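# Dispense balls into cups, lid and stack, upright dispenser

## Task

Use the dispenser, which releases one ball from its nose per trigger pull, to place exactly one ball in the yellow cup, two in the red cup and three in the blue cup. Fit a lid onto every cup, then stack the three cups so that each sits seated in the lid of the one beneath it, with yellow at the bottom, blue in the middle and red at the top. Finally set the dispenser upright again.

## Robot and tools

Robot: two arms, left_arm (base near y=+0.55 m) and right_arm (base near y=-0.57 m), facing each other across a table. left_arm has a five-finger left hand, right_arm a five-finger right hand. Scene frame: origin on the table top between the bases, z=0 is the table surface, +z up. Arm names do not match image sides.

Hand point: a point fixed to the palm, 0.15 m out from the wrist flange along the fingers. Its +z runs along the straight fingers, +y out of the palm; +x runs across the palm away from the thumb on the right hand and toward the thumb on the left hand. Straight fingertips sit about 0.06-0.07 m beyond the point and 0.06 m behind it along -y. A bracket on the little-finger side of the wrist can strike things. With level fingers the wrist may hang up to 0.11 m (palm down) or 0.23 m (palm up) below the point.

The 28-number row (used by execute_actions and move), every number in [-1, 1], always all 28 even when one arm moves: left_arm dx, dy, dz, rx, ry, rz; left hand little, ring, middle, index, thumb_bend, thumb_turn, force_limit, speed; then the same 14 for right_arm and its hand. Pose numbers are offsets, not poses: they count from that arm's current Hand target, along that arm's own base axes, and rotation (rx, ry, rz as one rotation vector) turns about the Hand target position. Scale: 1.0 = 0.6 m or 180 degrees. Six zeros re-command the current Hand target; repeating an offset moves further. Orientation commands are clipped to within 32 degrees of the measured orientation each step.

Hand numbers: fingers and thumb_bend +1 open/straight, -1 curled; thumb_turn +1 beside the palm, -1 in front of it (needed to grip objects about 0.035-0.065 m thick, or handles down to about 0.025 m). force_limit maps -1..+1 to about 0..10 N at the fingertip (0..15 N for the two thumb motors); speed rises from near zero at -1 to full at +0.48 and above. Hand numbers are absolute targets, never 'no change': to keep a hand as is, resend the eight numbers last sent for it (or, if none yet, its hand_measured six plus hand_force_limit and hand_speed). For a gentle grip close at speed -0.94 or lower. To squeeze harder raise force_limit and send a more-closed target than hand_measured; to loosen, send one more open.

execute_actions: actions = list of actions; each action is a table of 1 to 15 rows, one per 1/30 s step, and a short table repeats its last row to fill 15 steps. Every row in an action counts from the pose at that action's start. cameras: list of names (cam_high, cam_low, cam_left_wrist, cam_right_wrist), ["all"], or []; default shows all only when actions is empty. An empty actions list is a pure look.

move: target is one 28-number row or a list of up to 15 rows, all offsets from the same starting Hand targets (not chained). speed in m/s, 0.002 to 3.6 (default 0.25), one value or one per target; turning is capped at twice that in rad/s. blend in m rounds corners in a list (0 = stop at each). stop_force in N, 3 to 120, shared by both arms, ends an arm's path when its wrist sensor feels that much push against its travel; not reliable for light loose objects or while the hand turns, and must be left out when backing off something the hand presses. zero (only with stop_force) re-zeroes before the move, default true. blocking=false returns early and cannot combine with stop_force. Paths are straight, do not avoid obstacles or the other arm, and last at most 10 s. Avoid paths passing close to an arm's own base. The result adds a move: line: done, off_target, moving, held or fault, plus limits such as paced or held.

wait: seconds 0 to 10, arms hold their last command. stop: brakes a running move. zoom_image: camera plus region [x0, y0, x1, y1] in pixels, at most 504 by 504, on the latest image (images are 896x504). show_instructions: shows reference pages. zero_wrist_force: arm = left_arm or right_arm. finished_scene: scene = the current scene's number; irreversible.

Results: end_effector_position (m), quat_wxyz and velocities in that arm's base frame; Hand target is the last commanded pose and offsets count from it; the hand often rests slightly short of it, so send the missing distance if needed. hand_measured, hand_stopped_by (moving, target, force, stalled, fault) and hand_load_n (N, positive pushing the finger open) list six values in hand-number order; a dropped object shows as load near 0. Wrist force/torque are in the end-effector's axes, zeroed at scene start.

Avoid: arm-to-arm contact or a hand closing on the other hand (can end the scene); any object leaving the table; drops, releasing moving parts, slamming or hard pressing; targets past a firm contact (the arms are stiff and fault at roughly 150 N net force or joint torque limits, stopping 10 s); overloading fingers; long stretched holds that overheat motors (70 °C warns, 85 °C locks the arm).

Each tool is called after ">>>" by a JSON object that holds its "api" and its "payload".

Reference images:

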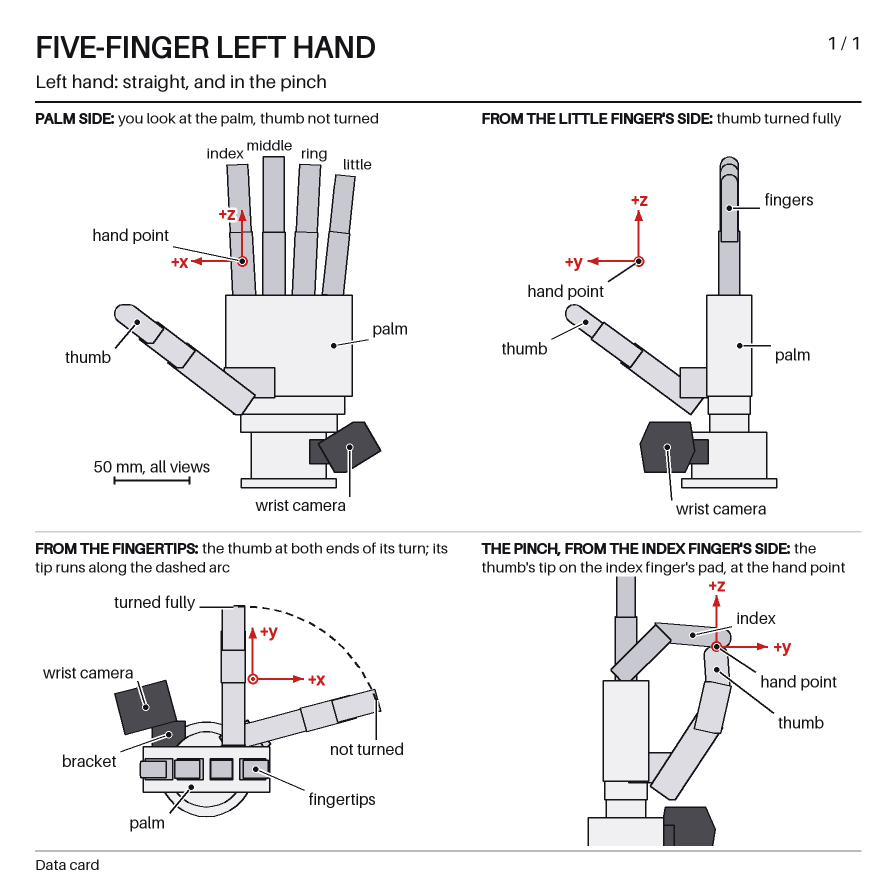

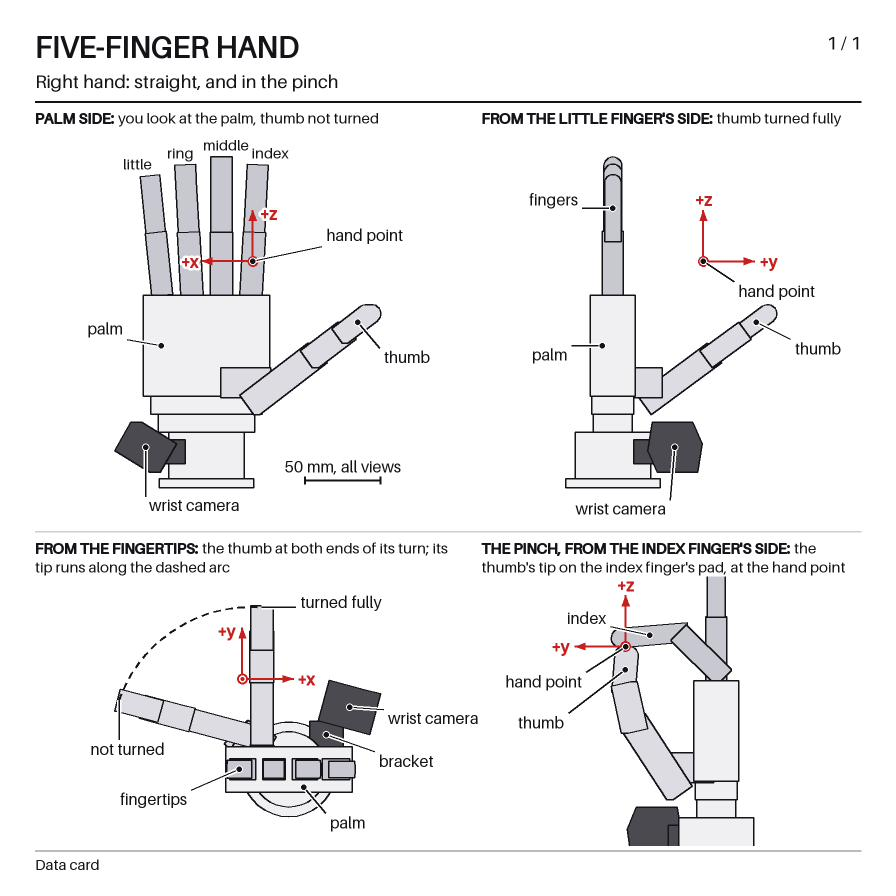

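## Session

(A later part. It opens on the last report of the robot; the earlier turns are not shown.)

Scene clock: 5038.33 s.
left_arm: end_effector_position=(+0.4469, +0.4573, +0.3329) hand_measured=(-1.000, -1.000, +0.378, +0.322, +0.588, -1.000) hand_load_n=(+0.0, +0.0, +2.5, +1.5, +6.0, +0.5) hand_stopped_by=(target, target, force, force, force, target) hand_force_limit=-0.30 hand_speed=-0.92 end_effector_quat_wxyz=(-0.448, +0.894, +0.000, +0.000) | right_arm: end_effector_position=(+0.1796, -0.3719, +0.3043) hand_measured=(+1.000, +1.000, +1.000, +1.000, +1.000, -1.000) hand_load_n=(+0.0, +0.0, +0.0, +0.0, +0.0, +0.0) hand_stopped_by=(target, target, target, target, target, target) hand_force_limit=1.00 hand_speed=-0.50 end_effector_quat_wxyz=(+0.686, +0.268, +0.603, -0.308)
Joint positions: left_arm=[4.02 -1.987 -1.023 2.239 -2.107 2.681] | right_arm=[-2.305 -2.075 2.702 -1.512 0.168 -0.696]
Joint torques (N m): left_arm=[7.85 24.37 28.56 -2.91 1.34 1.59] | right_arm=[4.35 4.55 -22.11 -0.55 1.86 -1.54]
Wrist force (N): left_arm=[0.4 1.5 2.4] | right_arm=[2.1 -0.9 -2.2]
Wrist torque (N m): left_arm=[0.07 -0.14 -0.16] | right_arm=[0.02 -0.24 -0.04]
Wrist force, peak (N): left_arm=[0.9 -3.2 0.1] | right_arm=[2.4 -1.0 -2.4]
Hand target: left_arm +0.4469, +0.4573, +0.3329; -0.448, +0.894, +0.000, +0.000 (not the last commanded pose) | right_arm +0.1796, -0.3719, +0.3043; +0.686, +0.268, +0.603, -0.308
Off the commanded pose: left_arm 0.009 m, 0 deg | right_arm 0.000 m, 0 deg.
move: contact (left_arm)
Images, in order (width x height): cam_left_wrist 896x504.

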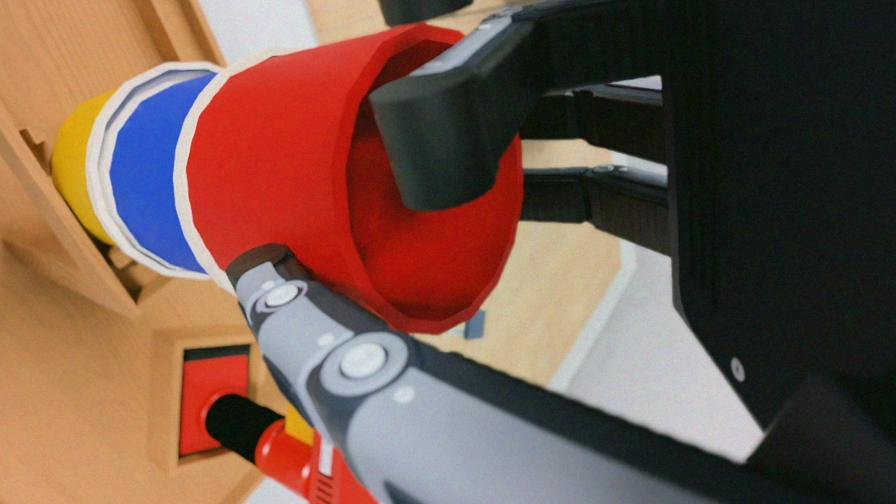

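>>> {"api": "move", "payload": {"target": [[0,0,0.004,0,0,0,-1,-1,0.1,0.1,0.4,-1,-0.3,-0.92,0,0,0,0,0,0,1,1,1,1,1,-1,1,-0.5],[0,0.0025,0.004,0,0,0,-1,-1,0.1,0.1,0.4,-1,-0.3,-0.92,0,0,0,0,0,0,1,1,1,1,1,-1,1,-0.5]], "speed": 0.01}}

>>> {"api": "move", "payload": {"target": [0,0,-0.02,0,0,0,-1,-1,0.1,0.1,0.4,-1,-0.3,-0.92,0,0,0,0,0,0,1,1,1,1,1,-1,1,-0.5], "speed": 0.008, "stop_force": 3, "cameras": ["cam_left_wrist","cam_high"]}}

>>> {"api": "zoom_image", "payload": {"camera": "cam_left_wrist", "region": [0, 20, 360, 360]}}

>>> {"api": "zoom_image", "payload": {"camera": "cam_high", "region": [500, 220, 580, 300]}}

Scene clock: 5074.13 s.
left_arm: end_effector_position=(+0.4469, +0.4588, +0.3353) hand_measured=(-1.000, -1.000, +0.378, +0.322, +0.588, -1.000) hand_load_n=(+0.0, +0.0, +2.5, +1.5, +6.5, +0.5) hand_stopped_by=(target, target, force, force, force, target) hand_force_limit=-0.30 hand_speed=-0.92 end_effector_quat_wxyz=(-0.448, +0.894, +0.000, +0.000) | right_arm: end_effector_position=(+0.1796, -0.3719, +0.3043) hand_measured=(+1.000, +1.000, +1.000, +1.000, +1.000, -1.000) hand_load_n=(+0.0, +0.0, +0.0, +0.0, +0.0, -0.5) hand_stopped_by=(target, target, target, target, target, target) hand_force_limit=1.00 hand_speed=-0.50 end_effector_quat_wxyz=(+0.686, +0.268, +0.603, -0.308)
Joint positions: left_arm=[4.022 -1.99 -1.012 2.232 -2.106 2.682] | right_arm=[-2.305 -2.075 2.702 -1.512 0.168 -0.696]
Joint torques (N m): left_arm=[4.02 34.25 19.21 -2.97 1.17 1.37] | right_arm=[6.81 4.96 -21.97 -0.66 1.75 -1.46]
Wrist force (N): left_arm=[0.4 1.5 2.4] | right_arm=[2.2 -1.0 -2.0]
Wrist torque (N m): left_arm=[0.07 -0.14 -0.18] | right_arm=[-0.01 -0.25 -0.05]
Wrist force, peak (N): left_arm=[0.3 1.8 2.6] | right_arm=[2.5 -1.1 -2.3]
Hand target: left_arm +0.4469, +0.4588, +0.3353; -0.448, +0.894, +0.000, +0.000 | right_arm +0.1796, -0.3719, +0.3043; +0.686, +0.268, +0.603, -0.308
Off the commanded pose: left_arm 0.000 m, 0 deg | right_arm 0.000 m, 0 deg.
move: done

Scene clock: 5075.53 s.
left_arm: end_effector_position=(+0.4469, +0.4588, +0.3327) hand_measured=(-1.000, -1.000, +0.378, +0.322, +0.588, -1.000) hand_load_n=(+0.0, +0.0, +2.5, +2.0, +7.0, +0.0) hand_stopped_by=(target, target, force, force, force, target) hand_force_limit=-0.30 hand_speed=-0.92 end_effector_quat_wxyz=(-0.448, +0.894, +0.000, +0.000) | right_arm: end_effector_position=(+0.1796, -0.3719, +0.3043) hand_measured=(+1.000, +1.000, +1.000, +1.000, +1.000, -1.000) hand_load_n=(+0.0, +0.0, +0.0, +0.0, +0.0, -0.5) hand_stopped_by=(target, target, target, target, target, target) hand_force_limit=1.00 hand_speed=-0.50 end_effector_quat_wxyz=(+0.686, +0.268, +0.603, -0.308)
Joint positions: left_arm=[4.022 -1.989 -1.02 2.239 -2.106 2.682] | right_arm=[-2.305 -2.075 2.702 -1.512 0.168 -0.696]
Joint torques (N m): left_arm=[-2.22 24.91 28.43 -2.96 -0.21 1.84] | right_arm=[5.02 4.3 -21.88 -0.19 1.78 -1.66]
Wrist force (N): left_arm=[0.4 1.1 2.3] | right_arm=[2.1 -1.0 -2.3]
Wrist torque (N m): left_arm=[0.05 -0.14 -0.17] | right_arm=[0.01 -0.24 -0.05]
Wrist force, peak (N): left_arm=[0.4 1.6 2.6] | right_arm=[2.2 -1.0 -2.5]
Hand target: left_arm +0.4469, +0.4588, +0.3327; -0.448, +0.894, +0.000, +0.000 (not the last commanded pose) | right_arm +0.1796, -0.3719, +0.3043; +0.686, +0.268, +0.603, -0.308
Off the commanded pose: left_arm 0.009 m, 0 deg | right_arm 0.000 m, 0 deg.
move: contact (left_arm)
Images, in order (width x height): cam_high 896x504, cam_left_wrist 896x504.

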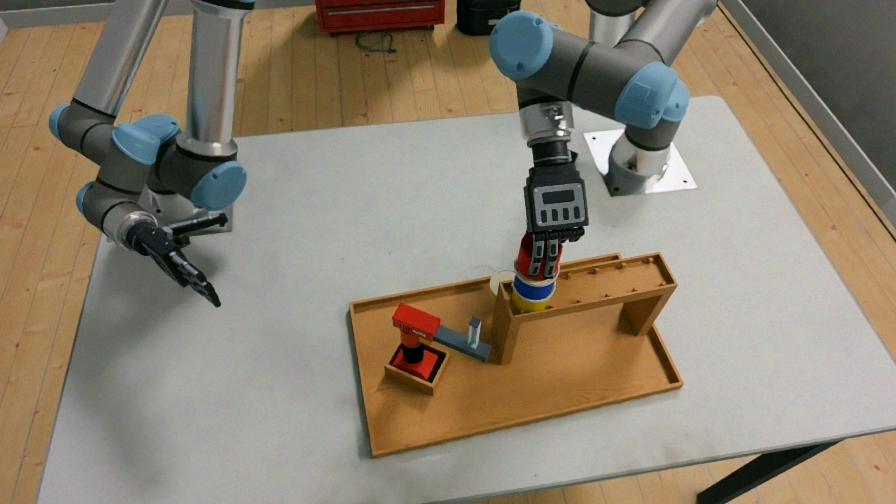

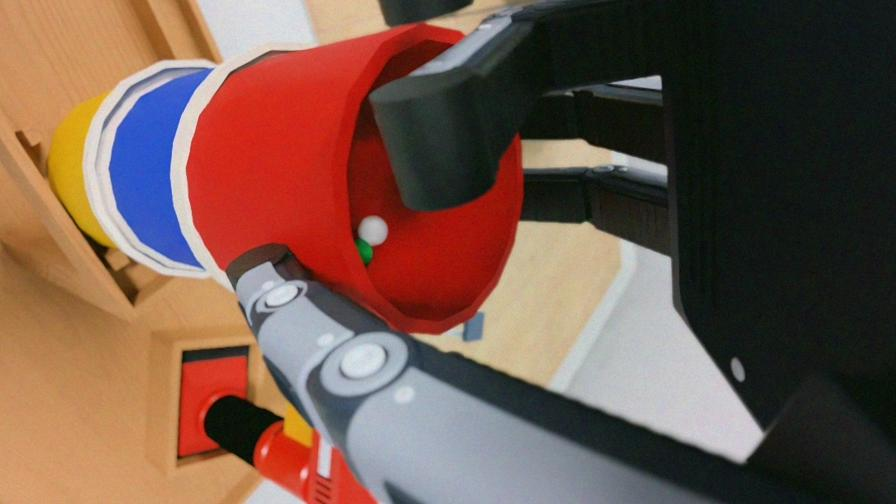

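Scaled by 1.400 from the camera's 896x504 image, which has a finer 1280x720 frame.

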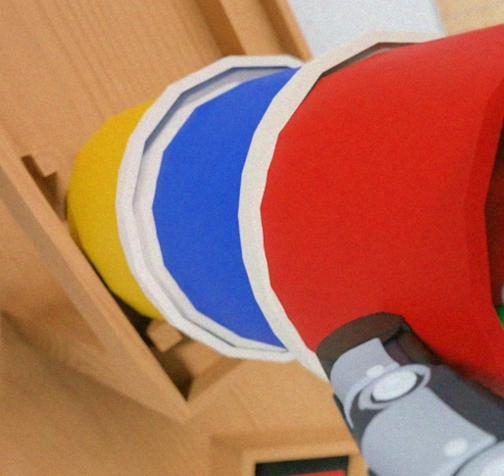

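Scaled by 6.300 from the camera's 896x504 image, which has a finer 1280x720 frame.

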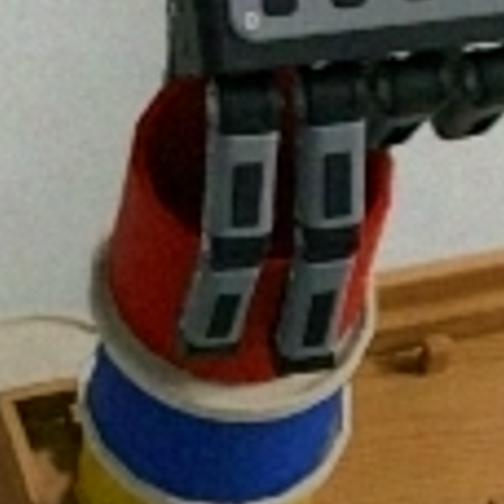

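>>> {"api": "execute_actions", "payload": {"actions": [], "cameras": ["cam_low"]}}

>>> {"api": "zoom_image", "payload": {"camera": "cam_low", "region": [375, 65, 455, 145]}}

Scene clock: 5100.73 s.
left_arm: end_effector_position=(+0.4469, +0.4588, +0.3327) hand_measured=(-1.000, -1.000, +0.378, +0.322, +0.588, -1.000) hand_load_n=(+0.0, +0.0, +2.5, +1.5, +6.5, +0.0) hand_stopped_by=(target, target, force, force, force, target) hand_force_limit=-0.30 hand_speed=-0.92 end_effector_quat_wxyz=(-0.448, +0.894, +0.000, +0.000) | right_arm: end_effector_position=(+0.1796, -0.3719, +0.3043) hand_measured=(+1.000, +1.000, +1.000, +1.000, +1.000, -1.000) hand_load_n=(+0.0, +0.0, +0.0, +0.0, +0.0, -0.5) hand_stopped_by=(target, target, target, target, target, target) hand_force_limit=1.00 hand_speed=-0.50 end_effector_quat_wxyz=(+0.686, +0.268, +0.603, -0.308)
Joint positions: left_arm=[4.022 -1.989 -1.02 2.239 -2.106 2.682] | right_arm=[-2.305 -2.075 2.702 -1.512 0.168 -0.696]
Joint velocities: within noise
Joint torques (N m): left_arm=[-3.68 23.55 16.82 -2.34 1.87 1.94] | right_arm=[6.14 5.09 -21.73 -0.56 1.82 -1.83]
Motor temperatures (°C): left_arm=[21 23 21 29 26 28] | right_arm=[23 26 25 34 32 28]
Wrist force (N): left_arm=[0.2 1.1 2.2] | right_arm=[2.1 -0.9 -2.4]
Wrist torque (N m): left_arm=[0.06 -0.11 -0.18] | right_arm=[0.02 -0.23 -0.05]
Wrist force, peak (N): left_arm=[0.4 1.2 2.5] | right_arm=[2.4 -1.1 -2.4]
Hand target: left_arm +0.4469, +0.4588, +0.3327; -0.448, +0.894, +0.000, +0.000 (not the last commanded pose) | right_arm +0.1796, -0.3719, +0.3043; +0.686, +0.268, +0.603, -0.308
Off the commanded pose: left_arm 0.009 m, 0 deg | right_arm 0.000 m, 0 deg.
Images, in order (width x height): cam_low 896x504.

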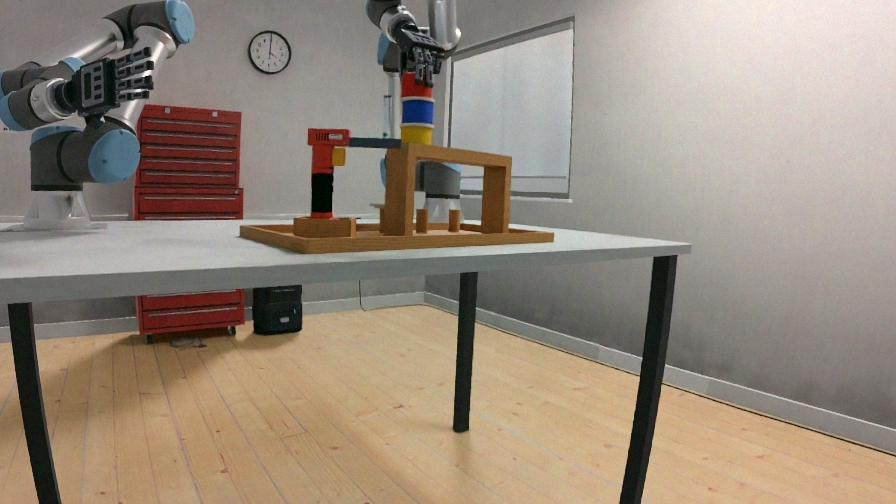

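Scaled by 6.300 from the camera's 896x504 image, which has a finer 1280x720 frame.

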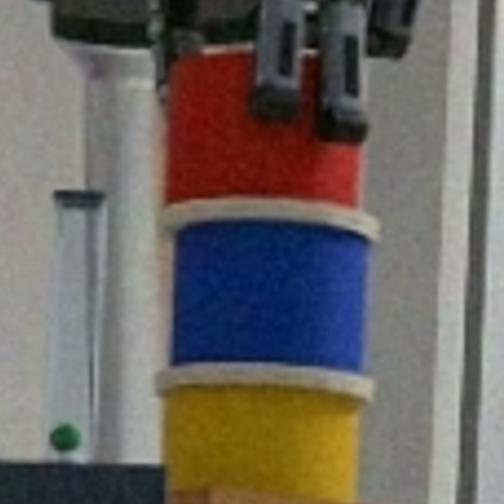

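>>> {"api": "move", "payload": {"target": [[0,0,0.0075,0,0,0,-1,-1,0.1,0.1,0.4,-1,-0.3,-0.92,0,0,0,0,0,0,1,1,1,1,1,-1,1,-0.5],[-0.0012,0.0032,0.0075,0,0,0,-1,-1,0.1,0.1,0.4,-1,-0.3,-0.92,0,0,0,0,0,0,1,1,1,1,1,-1,1,-0.5]], "speed": 0.01, "cameras": ["cam_left_wrist","cam_low","cam_high"]}}

>>> {"api": "zoom_image", "payload": {"camera": "cam_low", "region": [375, 65, 455, 145]}}

>>> {"api": "zoom_image", "payload": {"camera": "cam_high", "region": [500, 220, 580, 300]}}

>>> {"api": "zoom_image", "payload": {"camera": "cam_left_wrist", "region": [0, 20, 360, 360]}}

Scene clock: 5135.77 s.
left_arm: end_effector_position=(+0.4462, +0.4608, +0.3372) hand_measured=(-1.000, -1.000, +0.378, +0.322, +0.588, -1.000) hand_load_n=(+0.0, +0.0, +2.5, +1.5, +6.5, +0.5) hand_stopped_by=(target, target, force, force, force, target) hand_force_limit=-0.30 hand_speed=-0.92 end_effector_quat_wxyz=(-0.448, +0.894, +0.000, +0.000) | right_arm: end_effector_position=(+0.1796, -0.3719, +0.3043) hand_measured=(+1.000, +1.000, +1.000, +1.000, +1.000, -1.000) hand_load_n=(+0.0, +0.0, +0.0, +0.0, +0.0, +0.0) hand_stopped_by=(target, target, target, target, target, target) hand_force_limit=1.00 hand_speed=-0.50 end_effector_quat_wxyz=(+0.686, +0.268, +0.603, -0.308)
Joint positions: left_arm=[4.026 -1.992 -1.004 2.227 -2.103 2.685] | right_arm=[-2.305 -2.075 2.702 -1.512 0.168 -0.696]
Joint torques (N m): left_arm=[2.27 28.28 24.02 1.27 0.87 0.95] | right_arm=[5.83 4.97 -21.97 -0.25 1.76 -1.71]
Wrist force (N): left_arm=[0.2 1.8 2.4] | right_arm=[2.1 -1.0 -2.2]
Wrist torque (N m): left_arm=[0.10 -0.10 -0.20] | right_arm=[0.01 -0.23 -0.05]
Wrist force, peak (N): left_arm=[0.4 1.8 2.6] | right_arm=[2.3 -1.0 -2.4]
Hand target: left_arm +0.4462, +0.4607, +0.3372; -0.448, +0.894, +0.000, +0.000 | right_arm +0.1796, -0.3719, +0.3043; +0.686, +0.268, +0.603, -0.308
Off the commanded pose: left_arm 0.000 m, 0 deg | right_arm 0.000 m, 0 deg.
move: done
Images, in order (width x height): cam_high 896x504, cam_low 896x504, cam_left_wrist 896x504.

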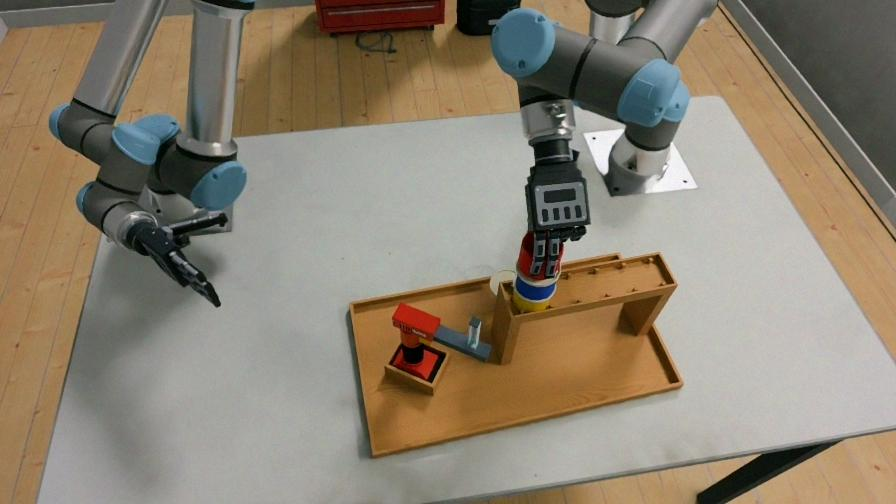

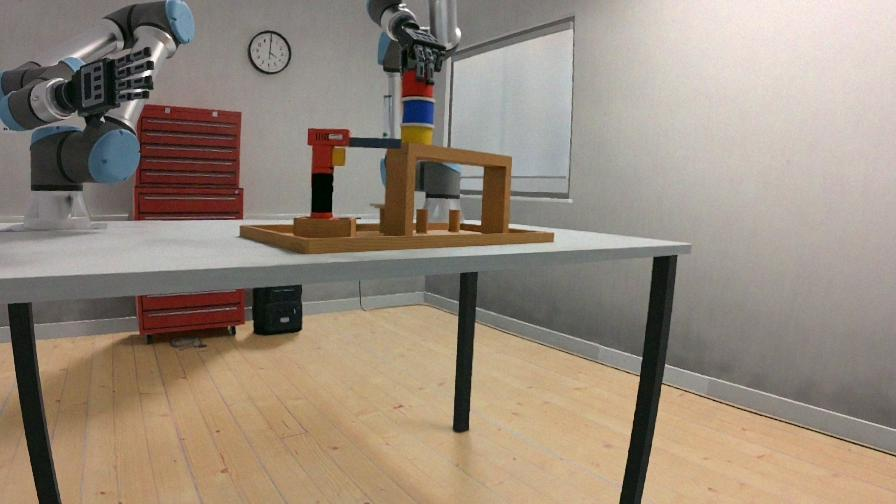

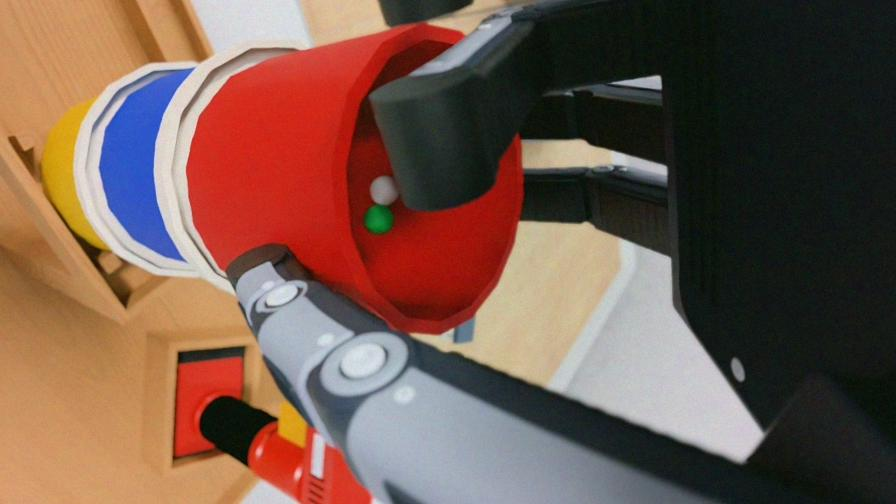

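Scaled by 6.300 from the camera's 896x504 image, which has a finer 1280x720 frame.

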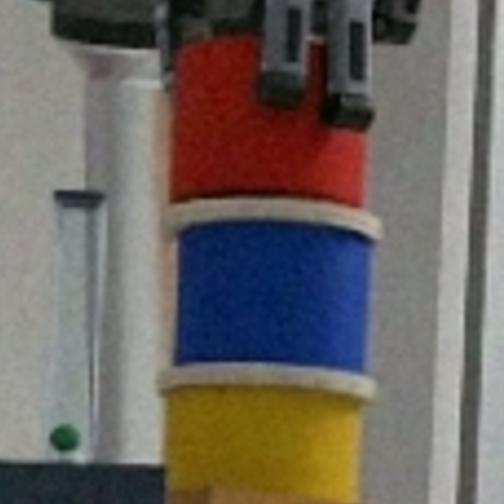

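Scaled by 6.300 from the camera's 896x504 image, which has a finer 1280x720 frame.

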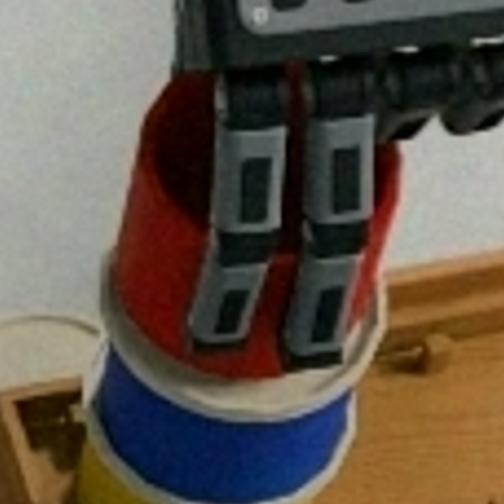

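Scaled by 1.400 from the camera's 896x504 image, which has a finer 1280x720 frame.

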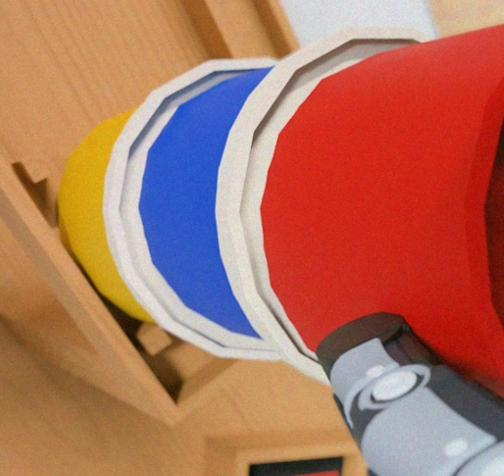

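>>> {"api": "move", "payload": {"target": [0,0,-0.024,0,0,0,-1,-1,0.1,0.1,0.4,-1,-0.3,-0.92,0,0,0,0,0,0,1,1,1,1,1,-1,1,-0.5], "speed": 0.008, "stop_force": 3, "cameras": ["cam_left_wrist","cam_high","cam_low"]}}

>>> {"api": "zoom_image", "payload": {"camera": "cam_left_wrist", "region": [0, 20, 360, 360]}}

>>> {"api": "zoom_image", "payload": {"camera": "cam_high", "region": [500, 220, 580, 300]}}

>>> {"api": "zoom_image", "payload": {"camera": "cam_low", "region": [375, 65, 455, 145]}}

Scene clock: 5178.03 s.
left_arm: end_effector_position=(+0.4462, +0.4607, +0.3328) hand_measured=(-1.000, -1.000, +0.378, +0.322, +0.588, -1.000) hand_load_n=(+0.0, +0.0, +2.5, +1.5, +6.5, +0.0) hand_stopped_by=(target, target, force, force, force, target) hand_force_limit=-0.30 hand_speed=-0.92 end_effector_quat_wxyz=(-0.448, +0.894, +0.000, +0.000) | right_arm: end_effector_position=(+0.1796, -0.3719, +0.3043) hand_measured=(+1.000, +1.000, +1.000, +1.000, +1.000, -1.000) hand_load_n=(+0.0, +0.0, +0.0, +0.5, +0.0, +0.0) hand_stopped_by=(target, target, target, target, target, target) hand_force_limit=1.00 hand_speed=-0.50 end_effector_quat_wxyz=(+0.686, +0.268, +0.603, -0.308)
Joint positions: left_arm=[4.026 -1.991 -1.018 2.239 -2.103 2.685] | right_arm=[-2.305 -2.075 2.702 -1.512 0.168 -0.696]
Joint torques (N m): left_arm=[-12.62 24.63 28.16 -2.86 -2.11 -2] | right_arm=[5.94 4.25 -22.81 -0.51 1.84 -1.53]
Wrist force (N): left_arm=[0.3 1.1 2.2] | right_arm=[2.0 -0.9 -2.3]
Wrist torque (N m): left_arm=[0.05 -0.13 -0.17] | right_arm=[0.02 -0.22 -0.05]
Wrist force, peak (N): left_arm=[0.3 -3.2 -0.7] | right_arm=[2.4 -1.1 -2.4]
Hand target: left_arm +0.4462, +0.4607, +0.3328; -0.448, +0.894, +0.000, +0.000 (not the last commanded pose) | right_arm +0.1796, -0.3719, +0.3043; +0.686, +0.268, +0.603, -0.308
Off the commanded pose: left_arm 0.010 m, 0 deg | right_arm 0.000 m, 0 deg.
move: contact (left_arm)
Images, in order (width x height): cam_high 896x504, cam_low 896x504, cam_left_wrist 896x504.

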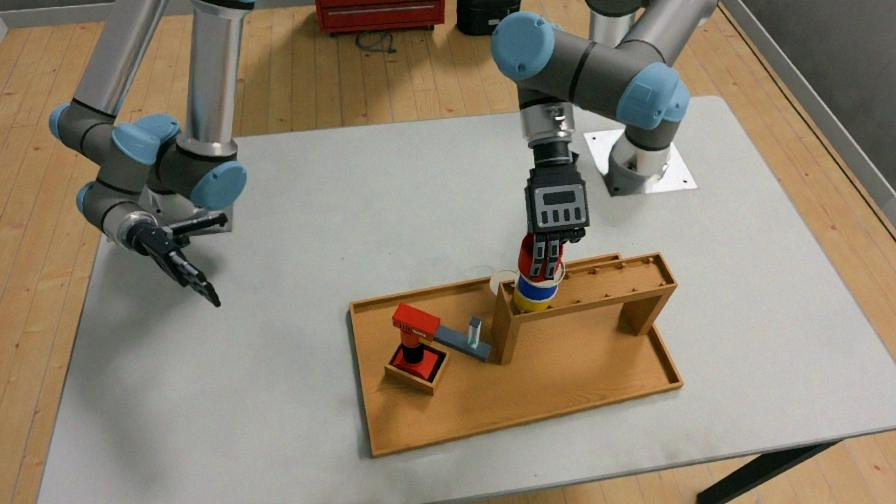

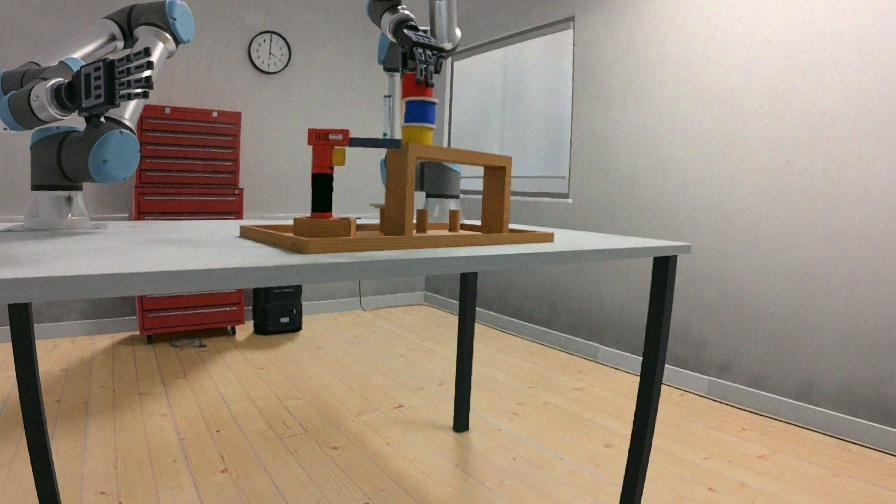

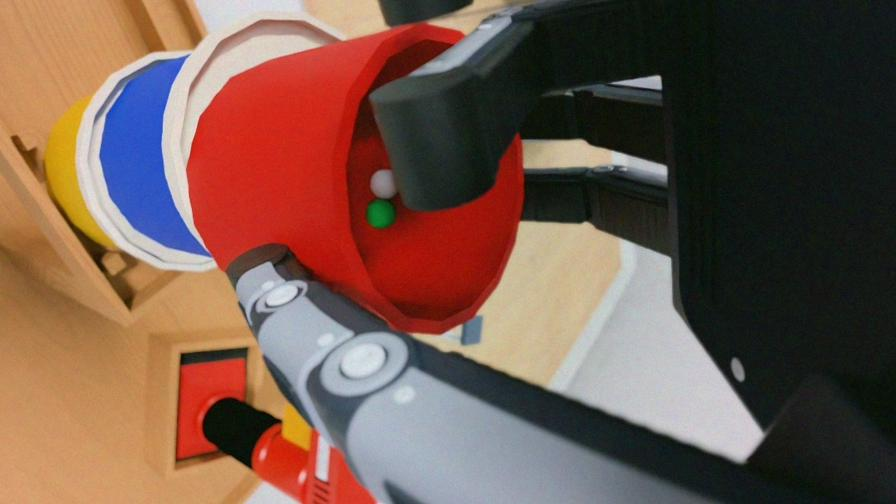

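Scaled by 1.400 from the camera's 896x504 image, which has a finer 1280x720 frame.

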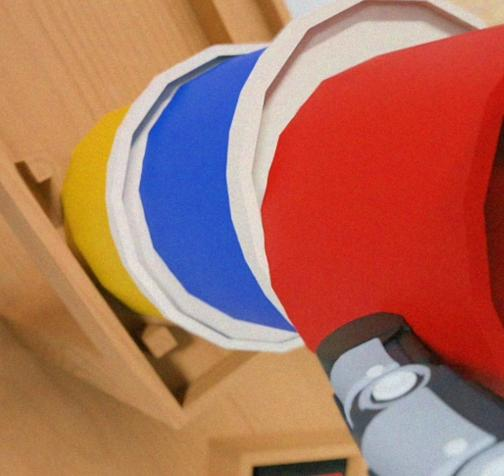

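Scaled by 6.300 from the camera's 896x504 image, which has a finer 1280x720 frame.

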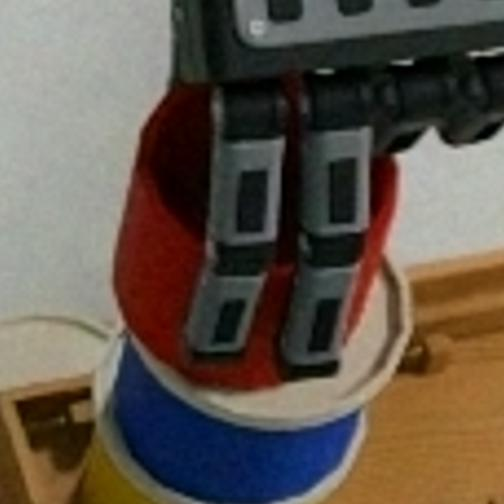

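Scaled by 6.300 from the camera's 896x504 image, which has a finer 1280x720 frame.

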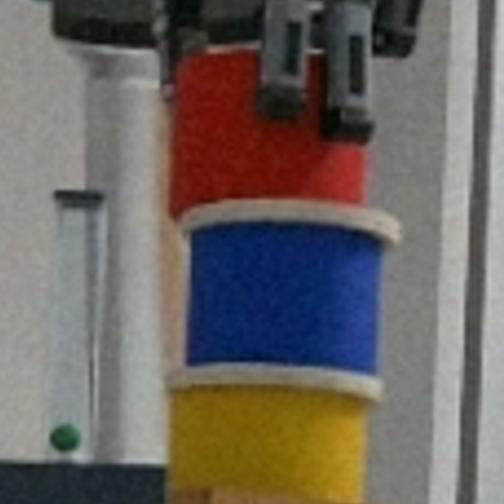

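>>> {"api": "move", "payload": {"target": [0,0,0.06,0,0,0,-1,-1,0.1,0.1,0.4,-1,-0.3,-0.92,0,0,0,0,0,0,1,1,1,1,1,-1,1,-0.5], "speed": 0.03, "cameras": ["cam_left_wrist","cam_high","cam_low"]}}

>>> {"api": "zoom_image", "payload": {"camera": "cam_left_wrist", "region": [0, 20, 360, 360]}}

>>> {"api": "zoom_image", "payload": {"camera": "cam_high", "region": [500, 220, 600, 320]}}

>>> {"api": "zoom_image", "payload": {"camera": "cam_low", "region": [375, 50, 475, 150]}}

Scene clock: 5200.50 s.
left_arm: end_effector_position=(+0.4462, +0.4607, +0.3688) hand_measured=(-1.000, -1.000, +0.378, +0.322, +0.588, -1.000) hand_load_n=(+0.0, +0.0, +2.5, +1.5, +6.5, +0.5) hand_stopped_by=(target, target, force, force, force, target) hand_force_limit=-0.30 hand_speed=-0.92 end_effector_quat_wxyz=(-0.447, +0.894, +0.000, +0.000) end_effector_velocity=(+0.000, +0.001, -0.002) end_effector_angular_velocity=(+0.001, +0.000, +0.001) | right_arm: end_effector_position=(+0.1796, -0.3719, +0.3043) hand_measured=(+1.000, +1.000, +1.000, +1.000, +1.000, -1.000) hand_load_n=(+0.0, +0.0, +0.0, +0.0, +0.0, +0.0) hand_stopped_by=(target, target, target, target, target, target) hand_force_limit=1.00 hand_speed=-0.50 end_effector_quat_wxyz=(+0.686, +0.268, +0.603, -0.308)
Joint positions: left_arm=[4.026 -2.01 -0.897 2.137 -2.103 2.685] | right_arm=[-2.305 -2.075 2.702 -1.512 0.168 -0.696]
Joint velocities: left_arm=[0 -0.001 -0.004 0.005 -0.001 0] | right_arm=[within noise]
Joint torques (N m): left_arm=[-8.34 35.02 9.29 1.21 0.76 0.48] | right_arm=[5.67 3.98 -21.39 -0.44 1.82 -1.62]
Wrist force (N): left_arm=[0.4 1.7 2.4] | right_arm=[2.3 -0.9 -2.4]
Wrist torque (N m): left_arm=[0.11 -0.13 -0.18] | right_arm=[0.03 -0.25 -0.04]
Wrist force, peak (N): left_arm=[0.6 2.0 2.8] | right_arm=[2.4 -1.2 -2.3]
Hand target: left_arm +0.4462, +0.4607, +0.3688; -0.448, +0.894, +0.000, +0.000 | right_arm +0.1796, -0.3719, +0.3043; +0.686, +0.268, +0.603, -0.308
Off the commanded pose: left_arm 0.000 m, 0 deg | right_arm 0.000 m, 0 deg.
move: done
Images, in order (width x height): cam_high 896x504, cam_low 896x504, cam_left_wrist 896x504.

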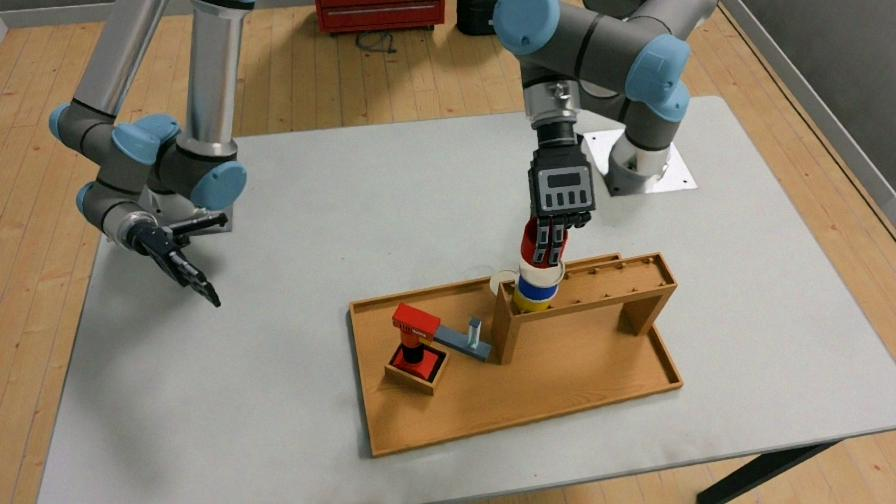

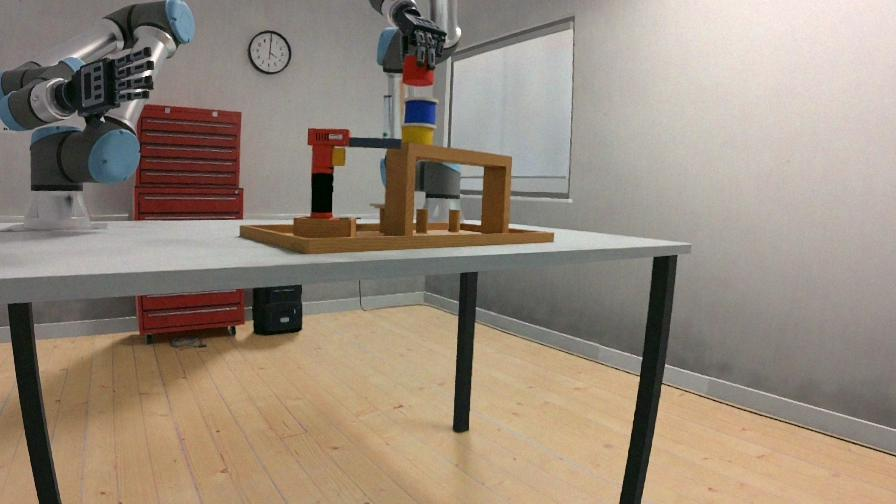

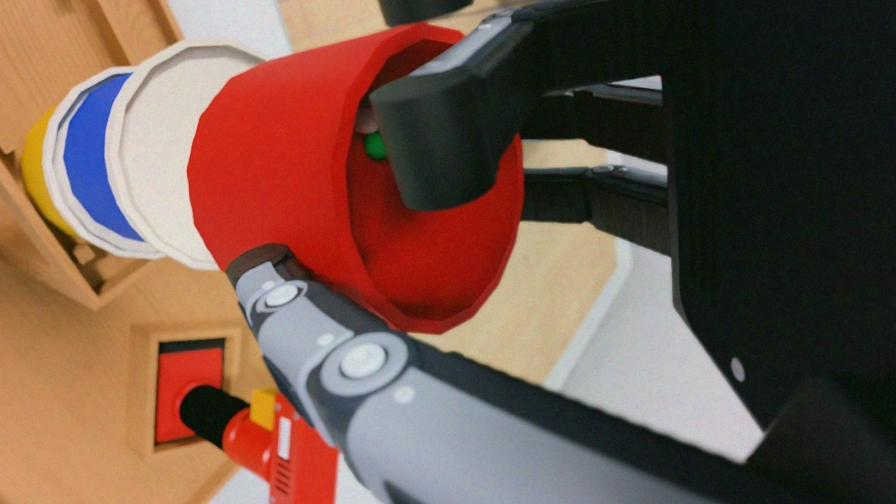

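Scaled by 1.400 from the camera's 896x504 image, which has a finer 1280x720 frame.

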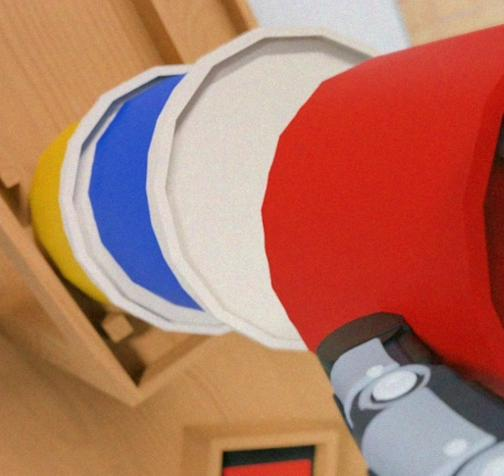

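Scaled by 5.040 from the camera's 896x504 image, which has a finer 1280x720 frame.

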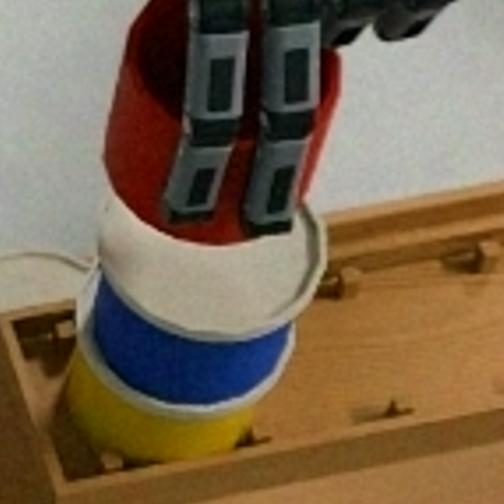

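Scaled by 5.040 from the camera's 896x504 image, which has a finer 1280x720 frame.

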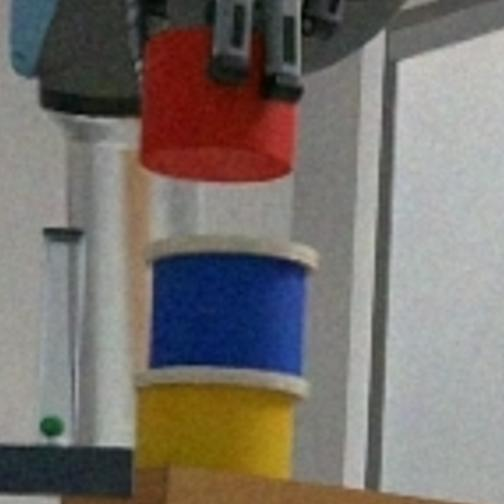

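>>> {"api": "move", "payload": {"target": [[-0.0075,0.0058,0,0,0,0,-1,-1,0.1,0.1,0.4,-1,-0.3,-0.92,0,0,0,0,0,0,1,1,1,1,1,-1,1,-0.5],[-0.0075,0.0058,-0.043,0,0,0,-1,-1,0.1,0.1,0.4,-1,-0.3,-0.92,0,0,0,0,0,0,1,1,1,1,1,-1,1,-0.5]], "speed": 0.03, "cameras": ["cam_left_wrist","cam_high","cam_low"]}}

>>> {"api": "zoom_image", "payload": {"camera": "cam_left_wrist", "region": [0, 20, 360, 360]}}

>>> {"api": "zoom_image", "payload": {"camera": "cam_high", "region": [500, 220, 580, 300]}}

>>> {"api": "zoom_image", "payload": {"camera": "cam_low", "region": [375, 65, 455, 145]}}

Scene clock: 5238.80 s.
left_arm: end_effector_position=(+0.4417, +0.4642, +0.3429) hand_measured=(-1.000, -1.000, +0.378, +0.322, +0.588, -1.000) hand_load_n=(+0.0, +0.0, +2.5, +1.5, +6.5, +0.0) hand_stopped_by=(target, target, force, force, force, target) hand_force_limit=-0.30 hand_speed=-0.92 end_effector_quat_wxyz=(-0.448, +0.894, +0.000, +0.000) end_effector_velocity=(+0.000, +0.000, +0.002) end_effector_angular_velocity=(-0.001, +0.000, +0.000) | right_arm: end_effector_position=(+0.1796, -0.3719, +0.3043) hand_measured=(+1.000, +1.000, +1.000, +1.000, +1.000, -1.000) hand_load_n=(+0.0, +0.0, +0.0, +0.0, +0.0, +0.0) hand_stopped_by=(target, target, target, target, target, target) hand_force_limit=1.00 hand_speed=-0.50 end_effector_quat_wxyz=(+0.686, +0.268, +0.603, -0.308)
Joint positions: left_arm=[4.037 -1.989 -0.993 2.218 -2.095 2.694] | right_arm=[-2.305 -2.075 2.702 -1.512 0.168 -0.696]
Joint velocities: left_arm=[0 0 0.005 -0.005 0 0] | right_arm=[within noise]
Joint torques (N m): left_arm=[-14.27 40.48 27.37 -3.06 -2.43 -0.81] | right_arm=[5.37 4.41 -22.79 -0.37 1.72 -1.46]
Wrist force (N): left_arm=[0.3 1.7 2.4] | right_arm=[2.2 -1.0 -2.2]
Wrist torque (N m): left_arm=[0.09 -0.11 -0.17] | right_arm=[0.01 -0.25 -0.04]
Wrist force, peak (N): left_arm=[0.4 1.8 2.9] | right_arm=[2.3 -0.9 -2.5]
Hand target: left_arm +0.4417, +0.4642, +0.3430; -0.448, +0.894, +0.000, +0.000 | right_arm +0.1796, -0.3719, +0.3043; +0.686, +0.268, +0.603, -0.308
Off the commanded pose: left_arm 0.000 m, 0 deg | right_arm 0.000 m, 0 deg.
move: done
Images, in order (width x height): cam_high 896x504, cam_low 896x504, cam_left_wrist 896x504.

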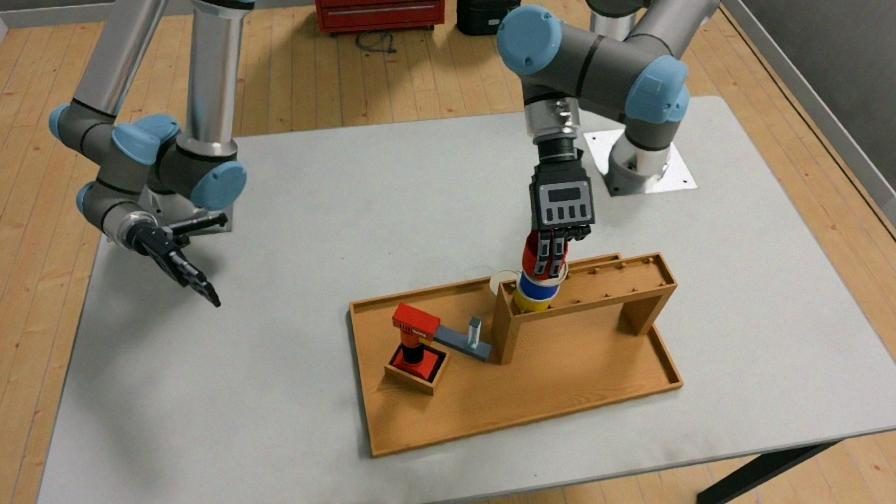

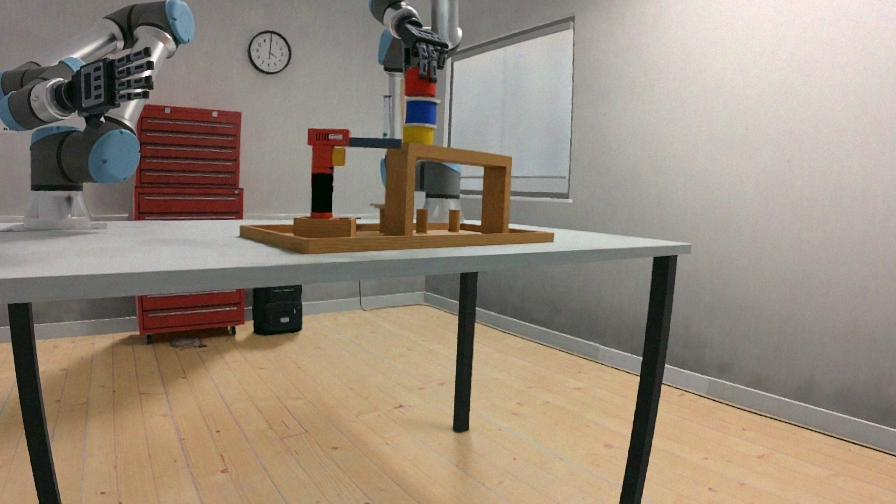

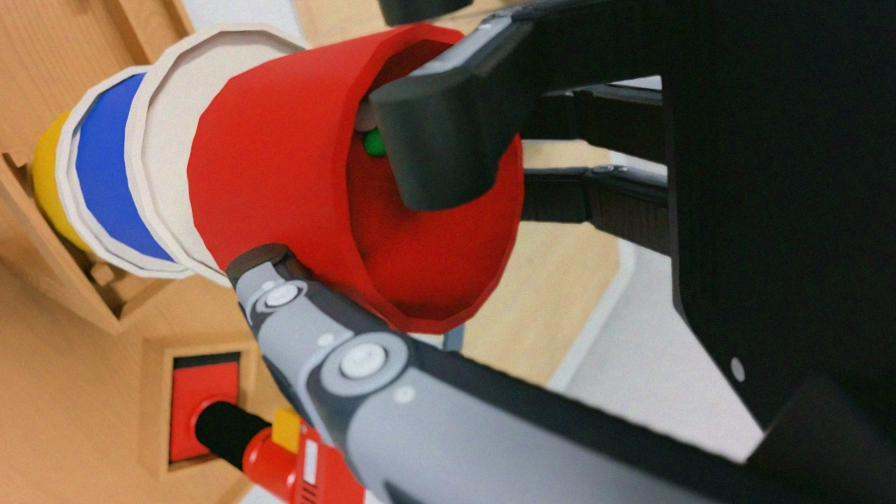

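Scaled by 1.400 from the camera's 896x504 image, which has a finer 1280x720 frame.

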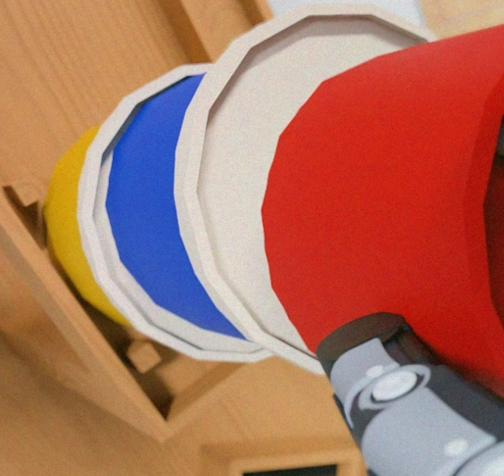

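Scaled by 6.300 from the camera's 896x504 image, which has a finer 1280x720 frame.

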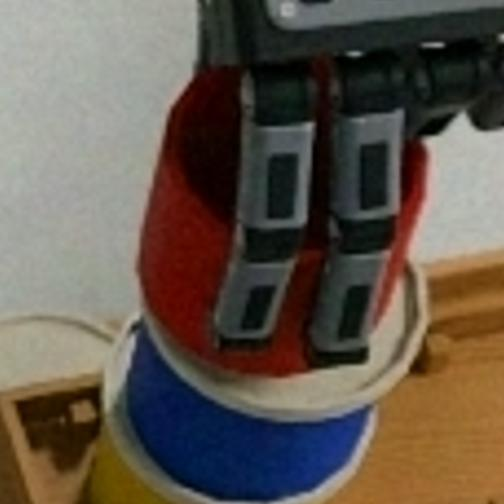

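Scaled by 6.300 from the camera's 896x504 image, which has a finer 1280x720 frame.

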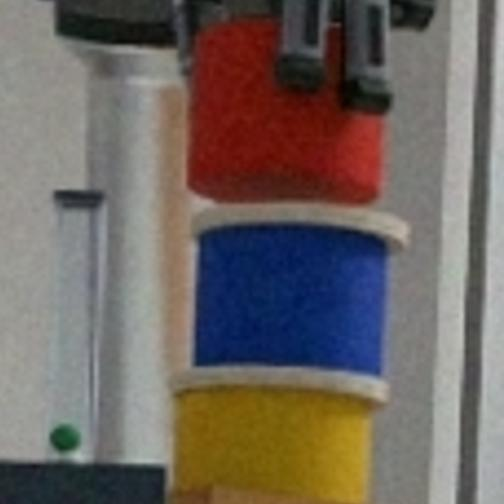

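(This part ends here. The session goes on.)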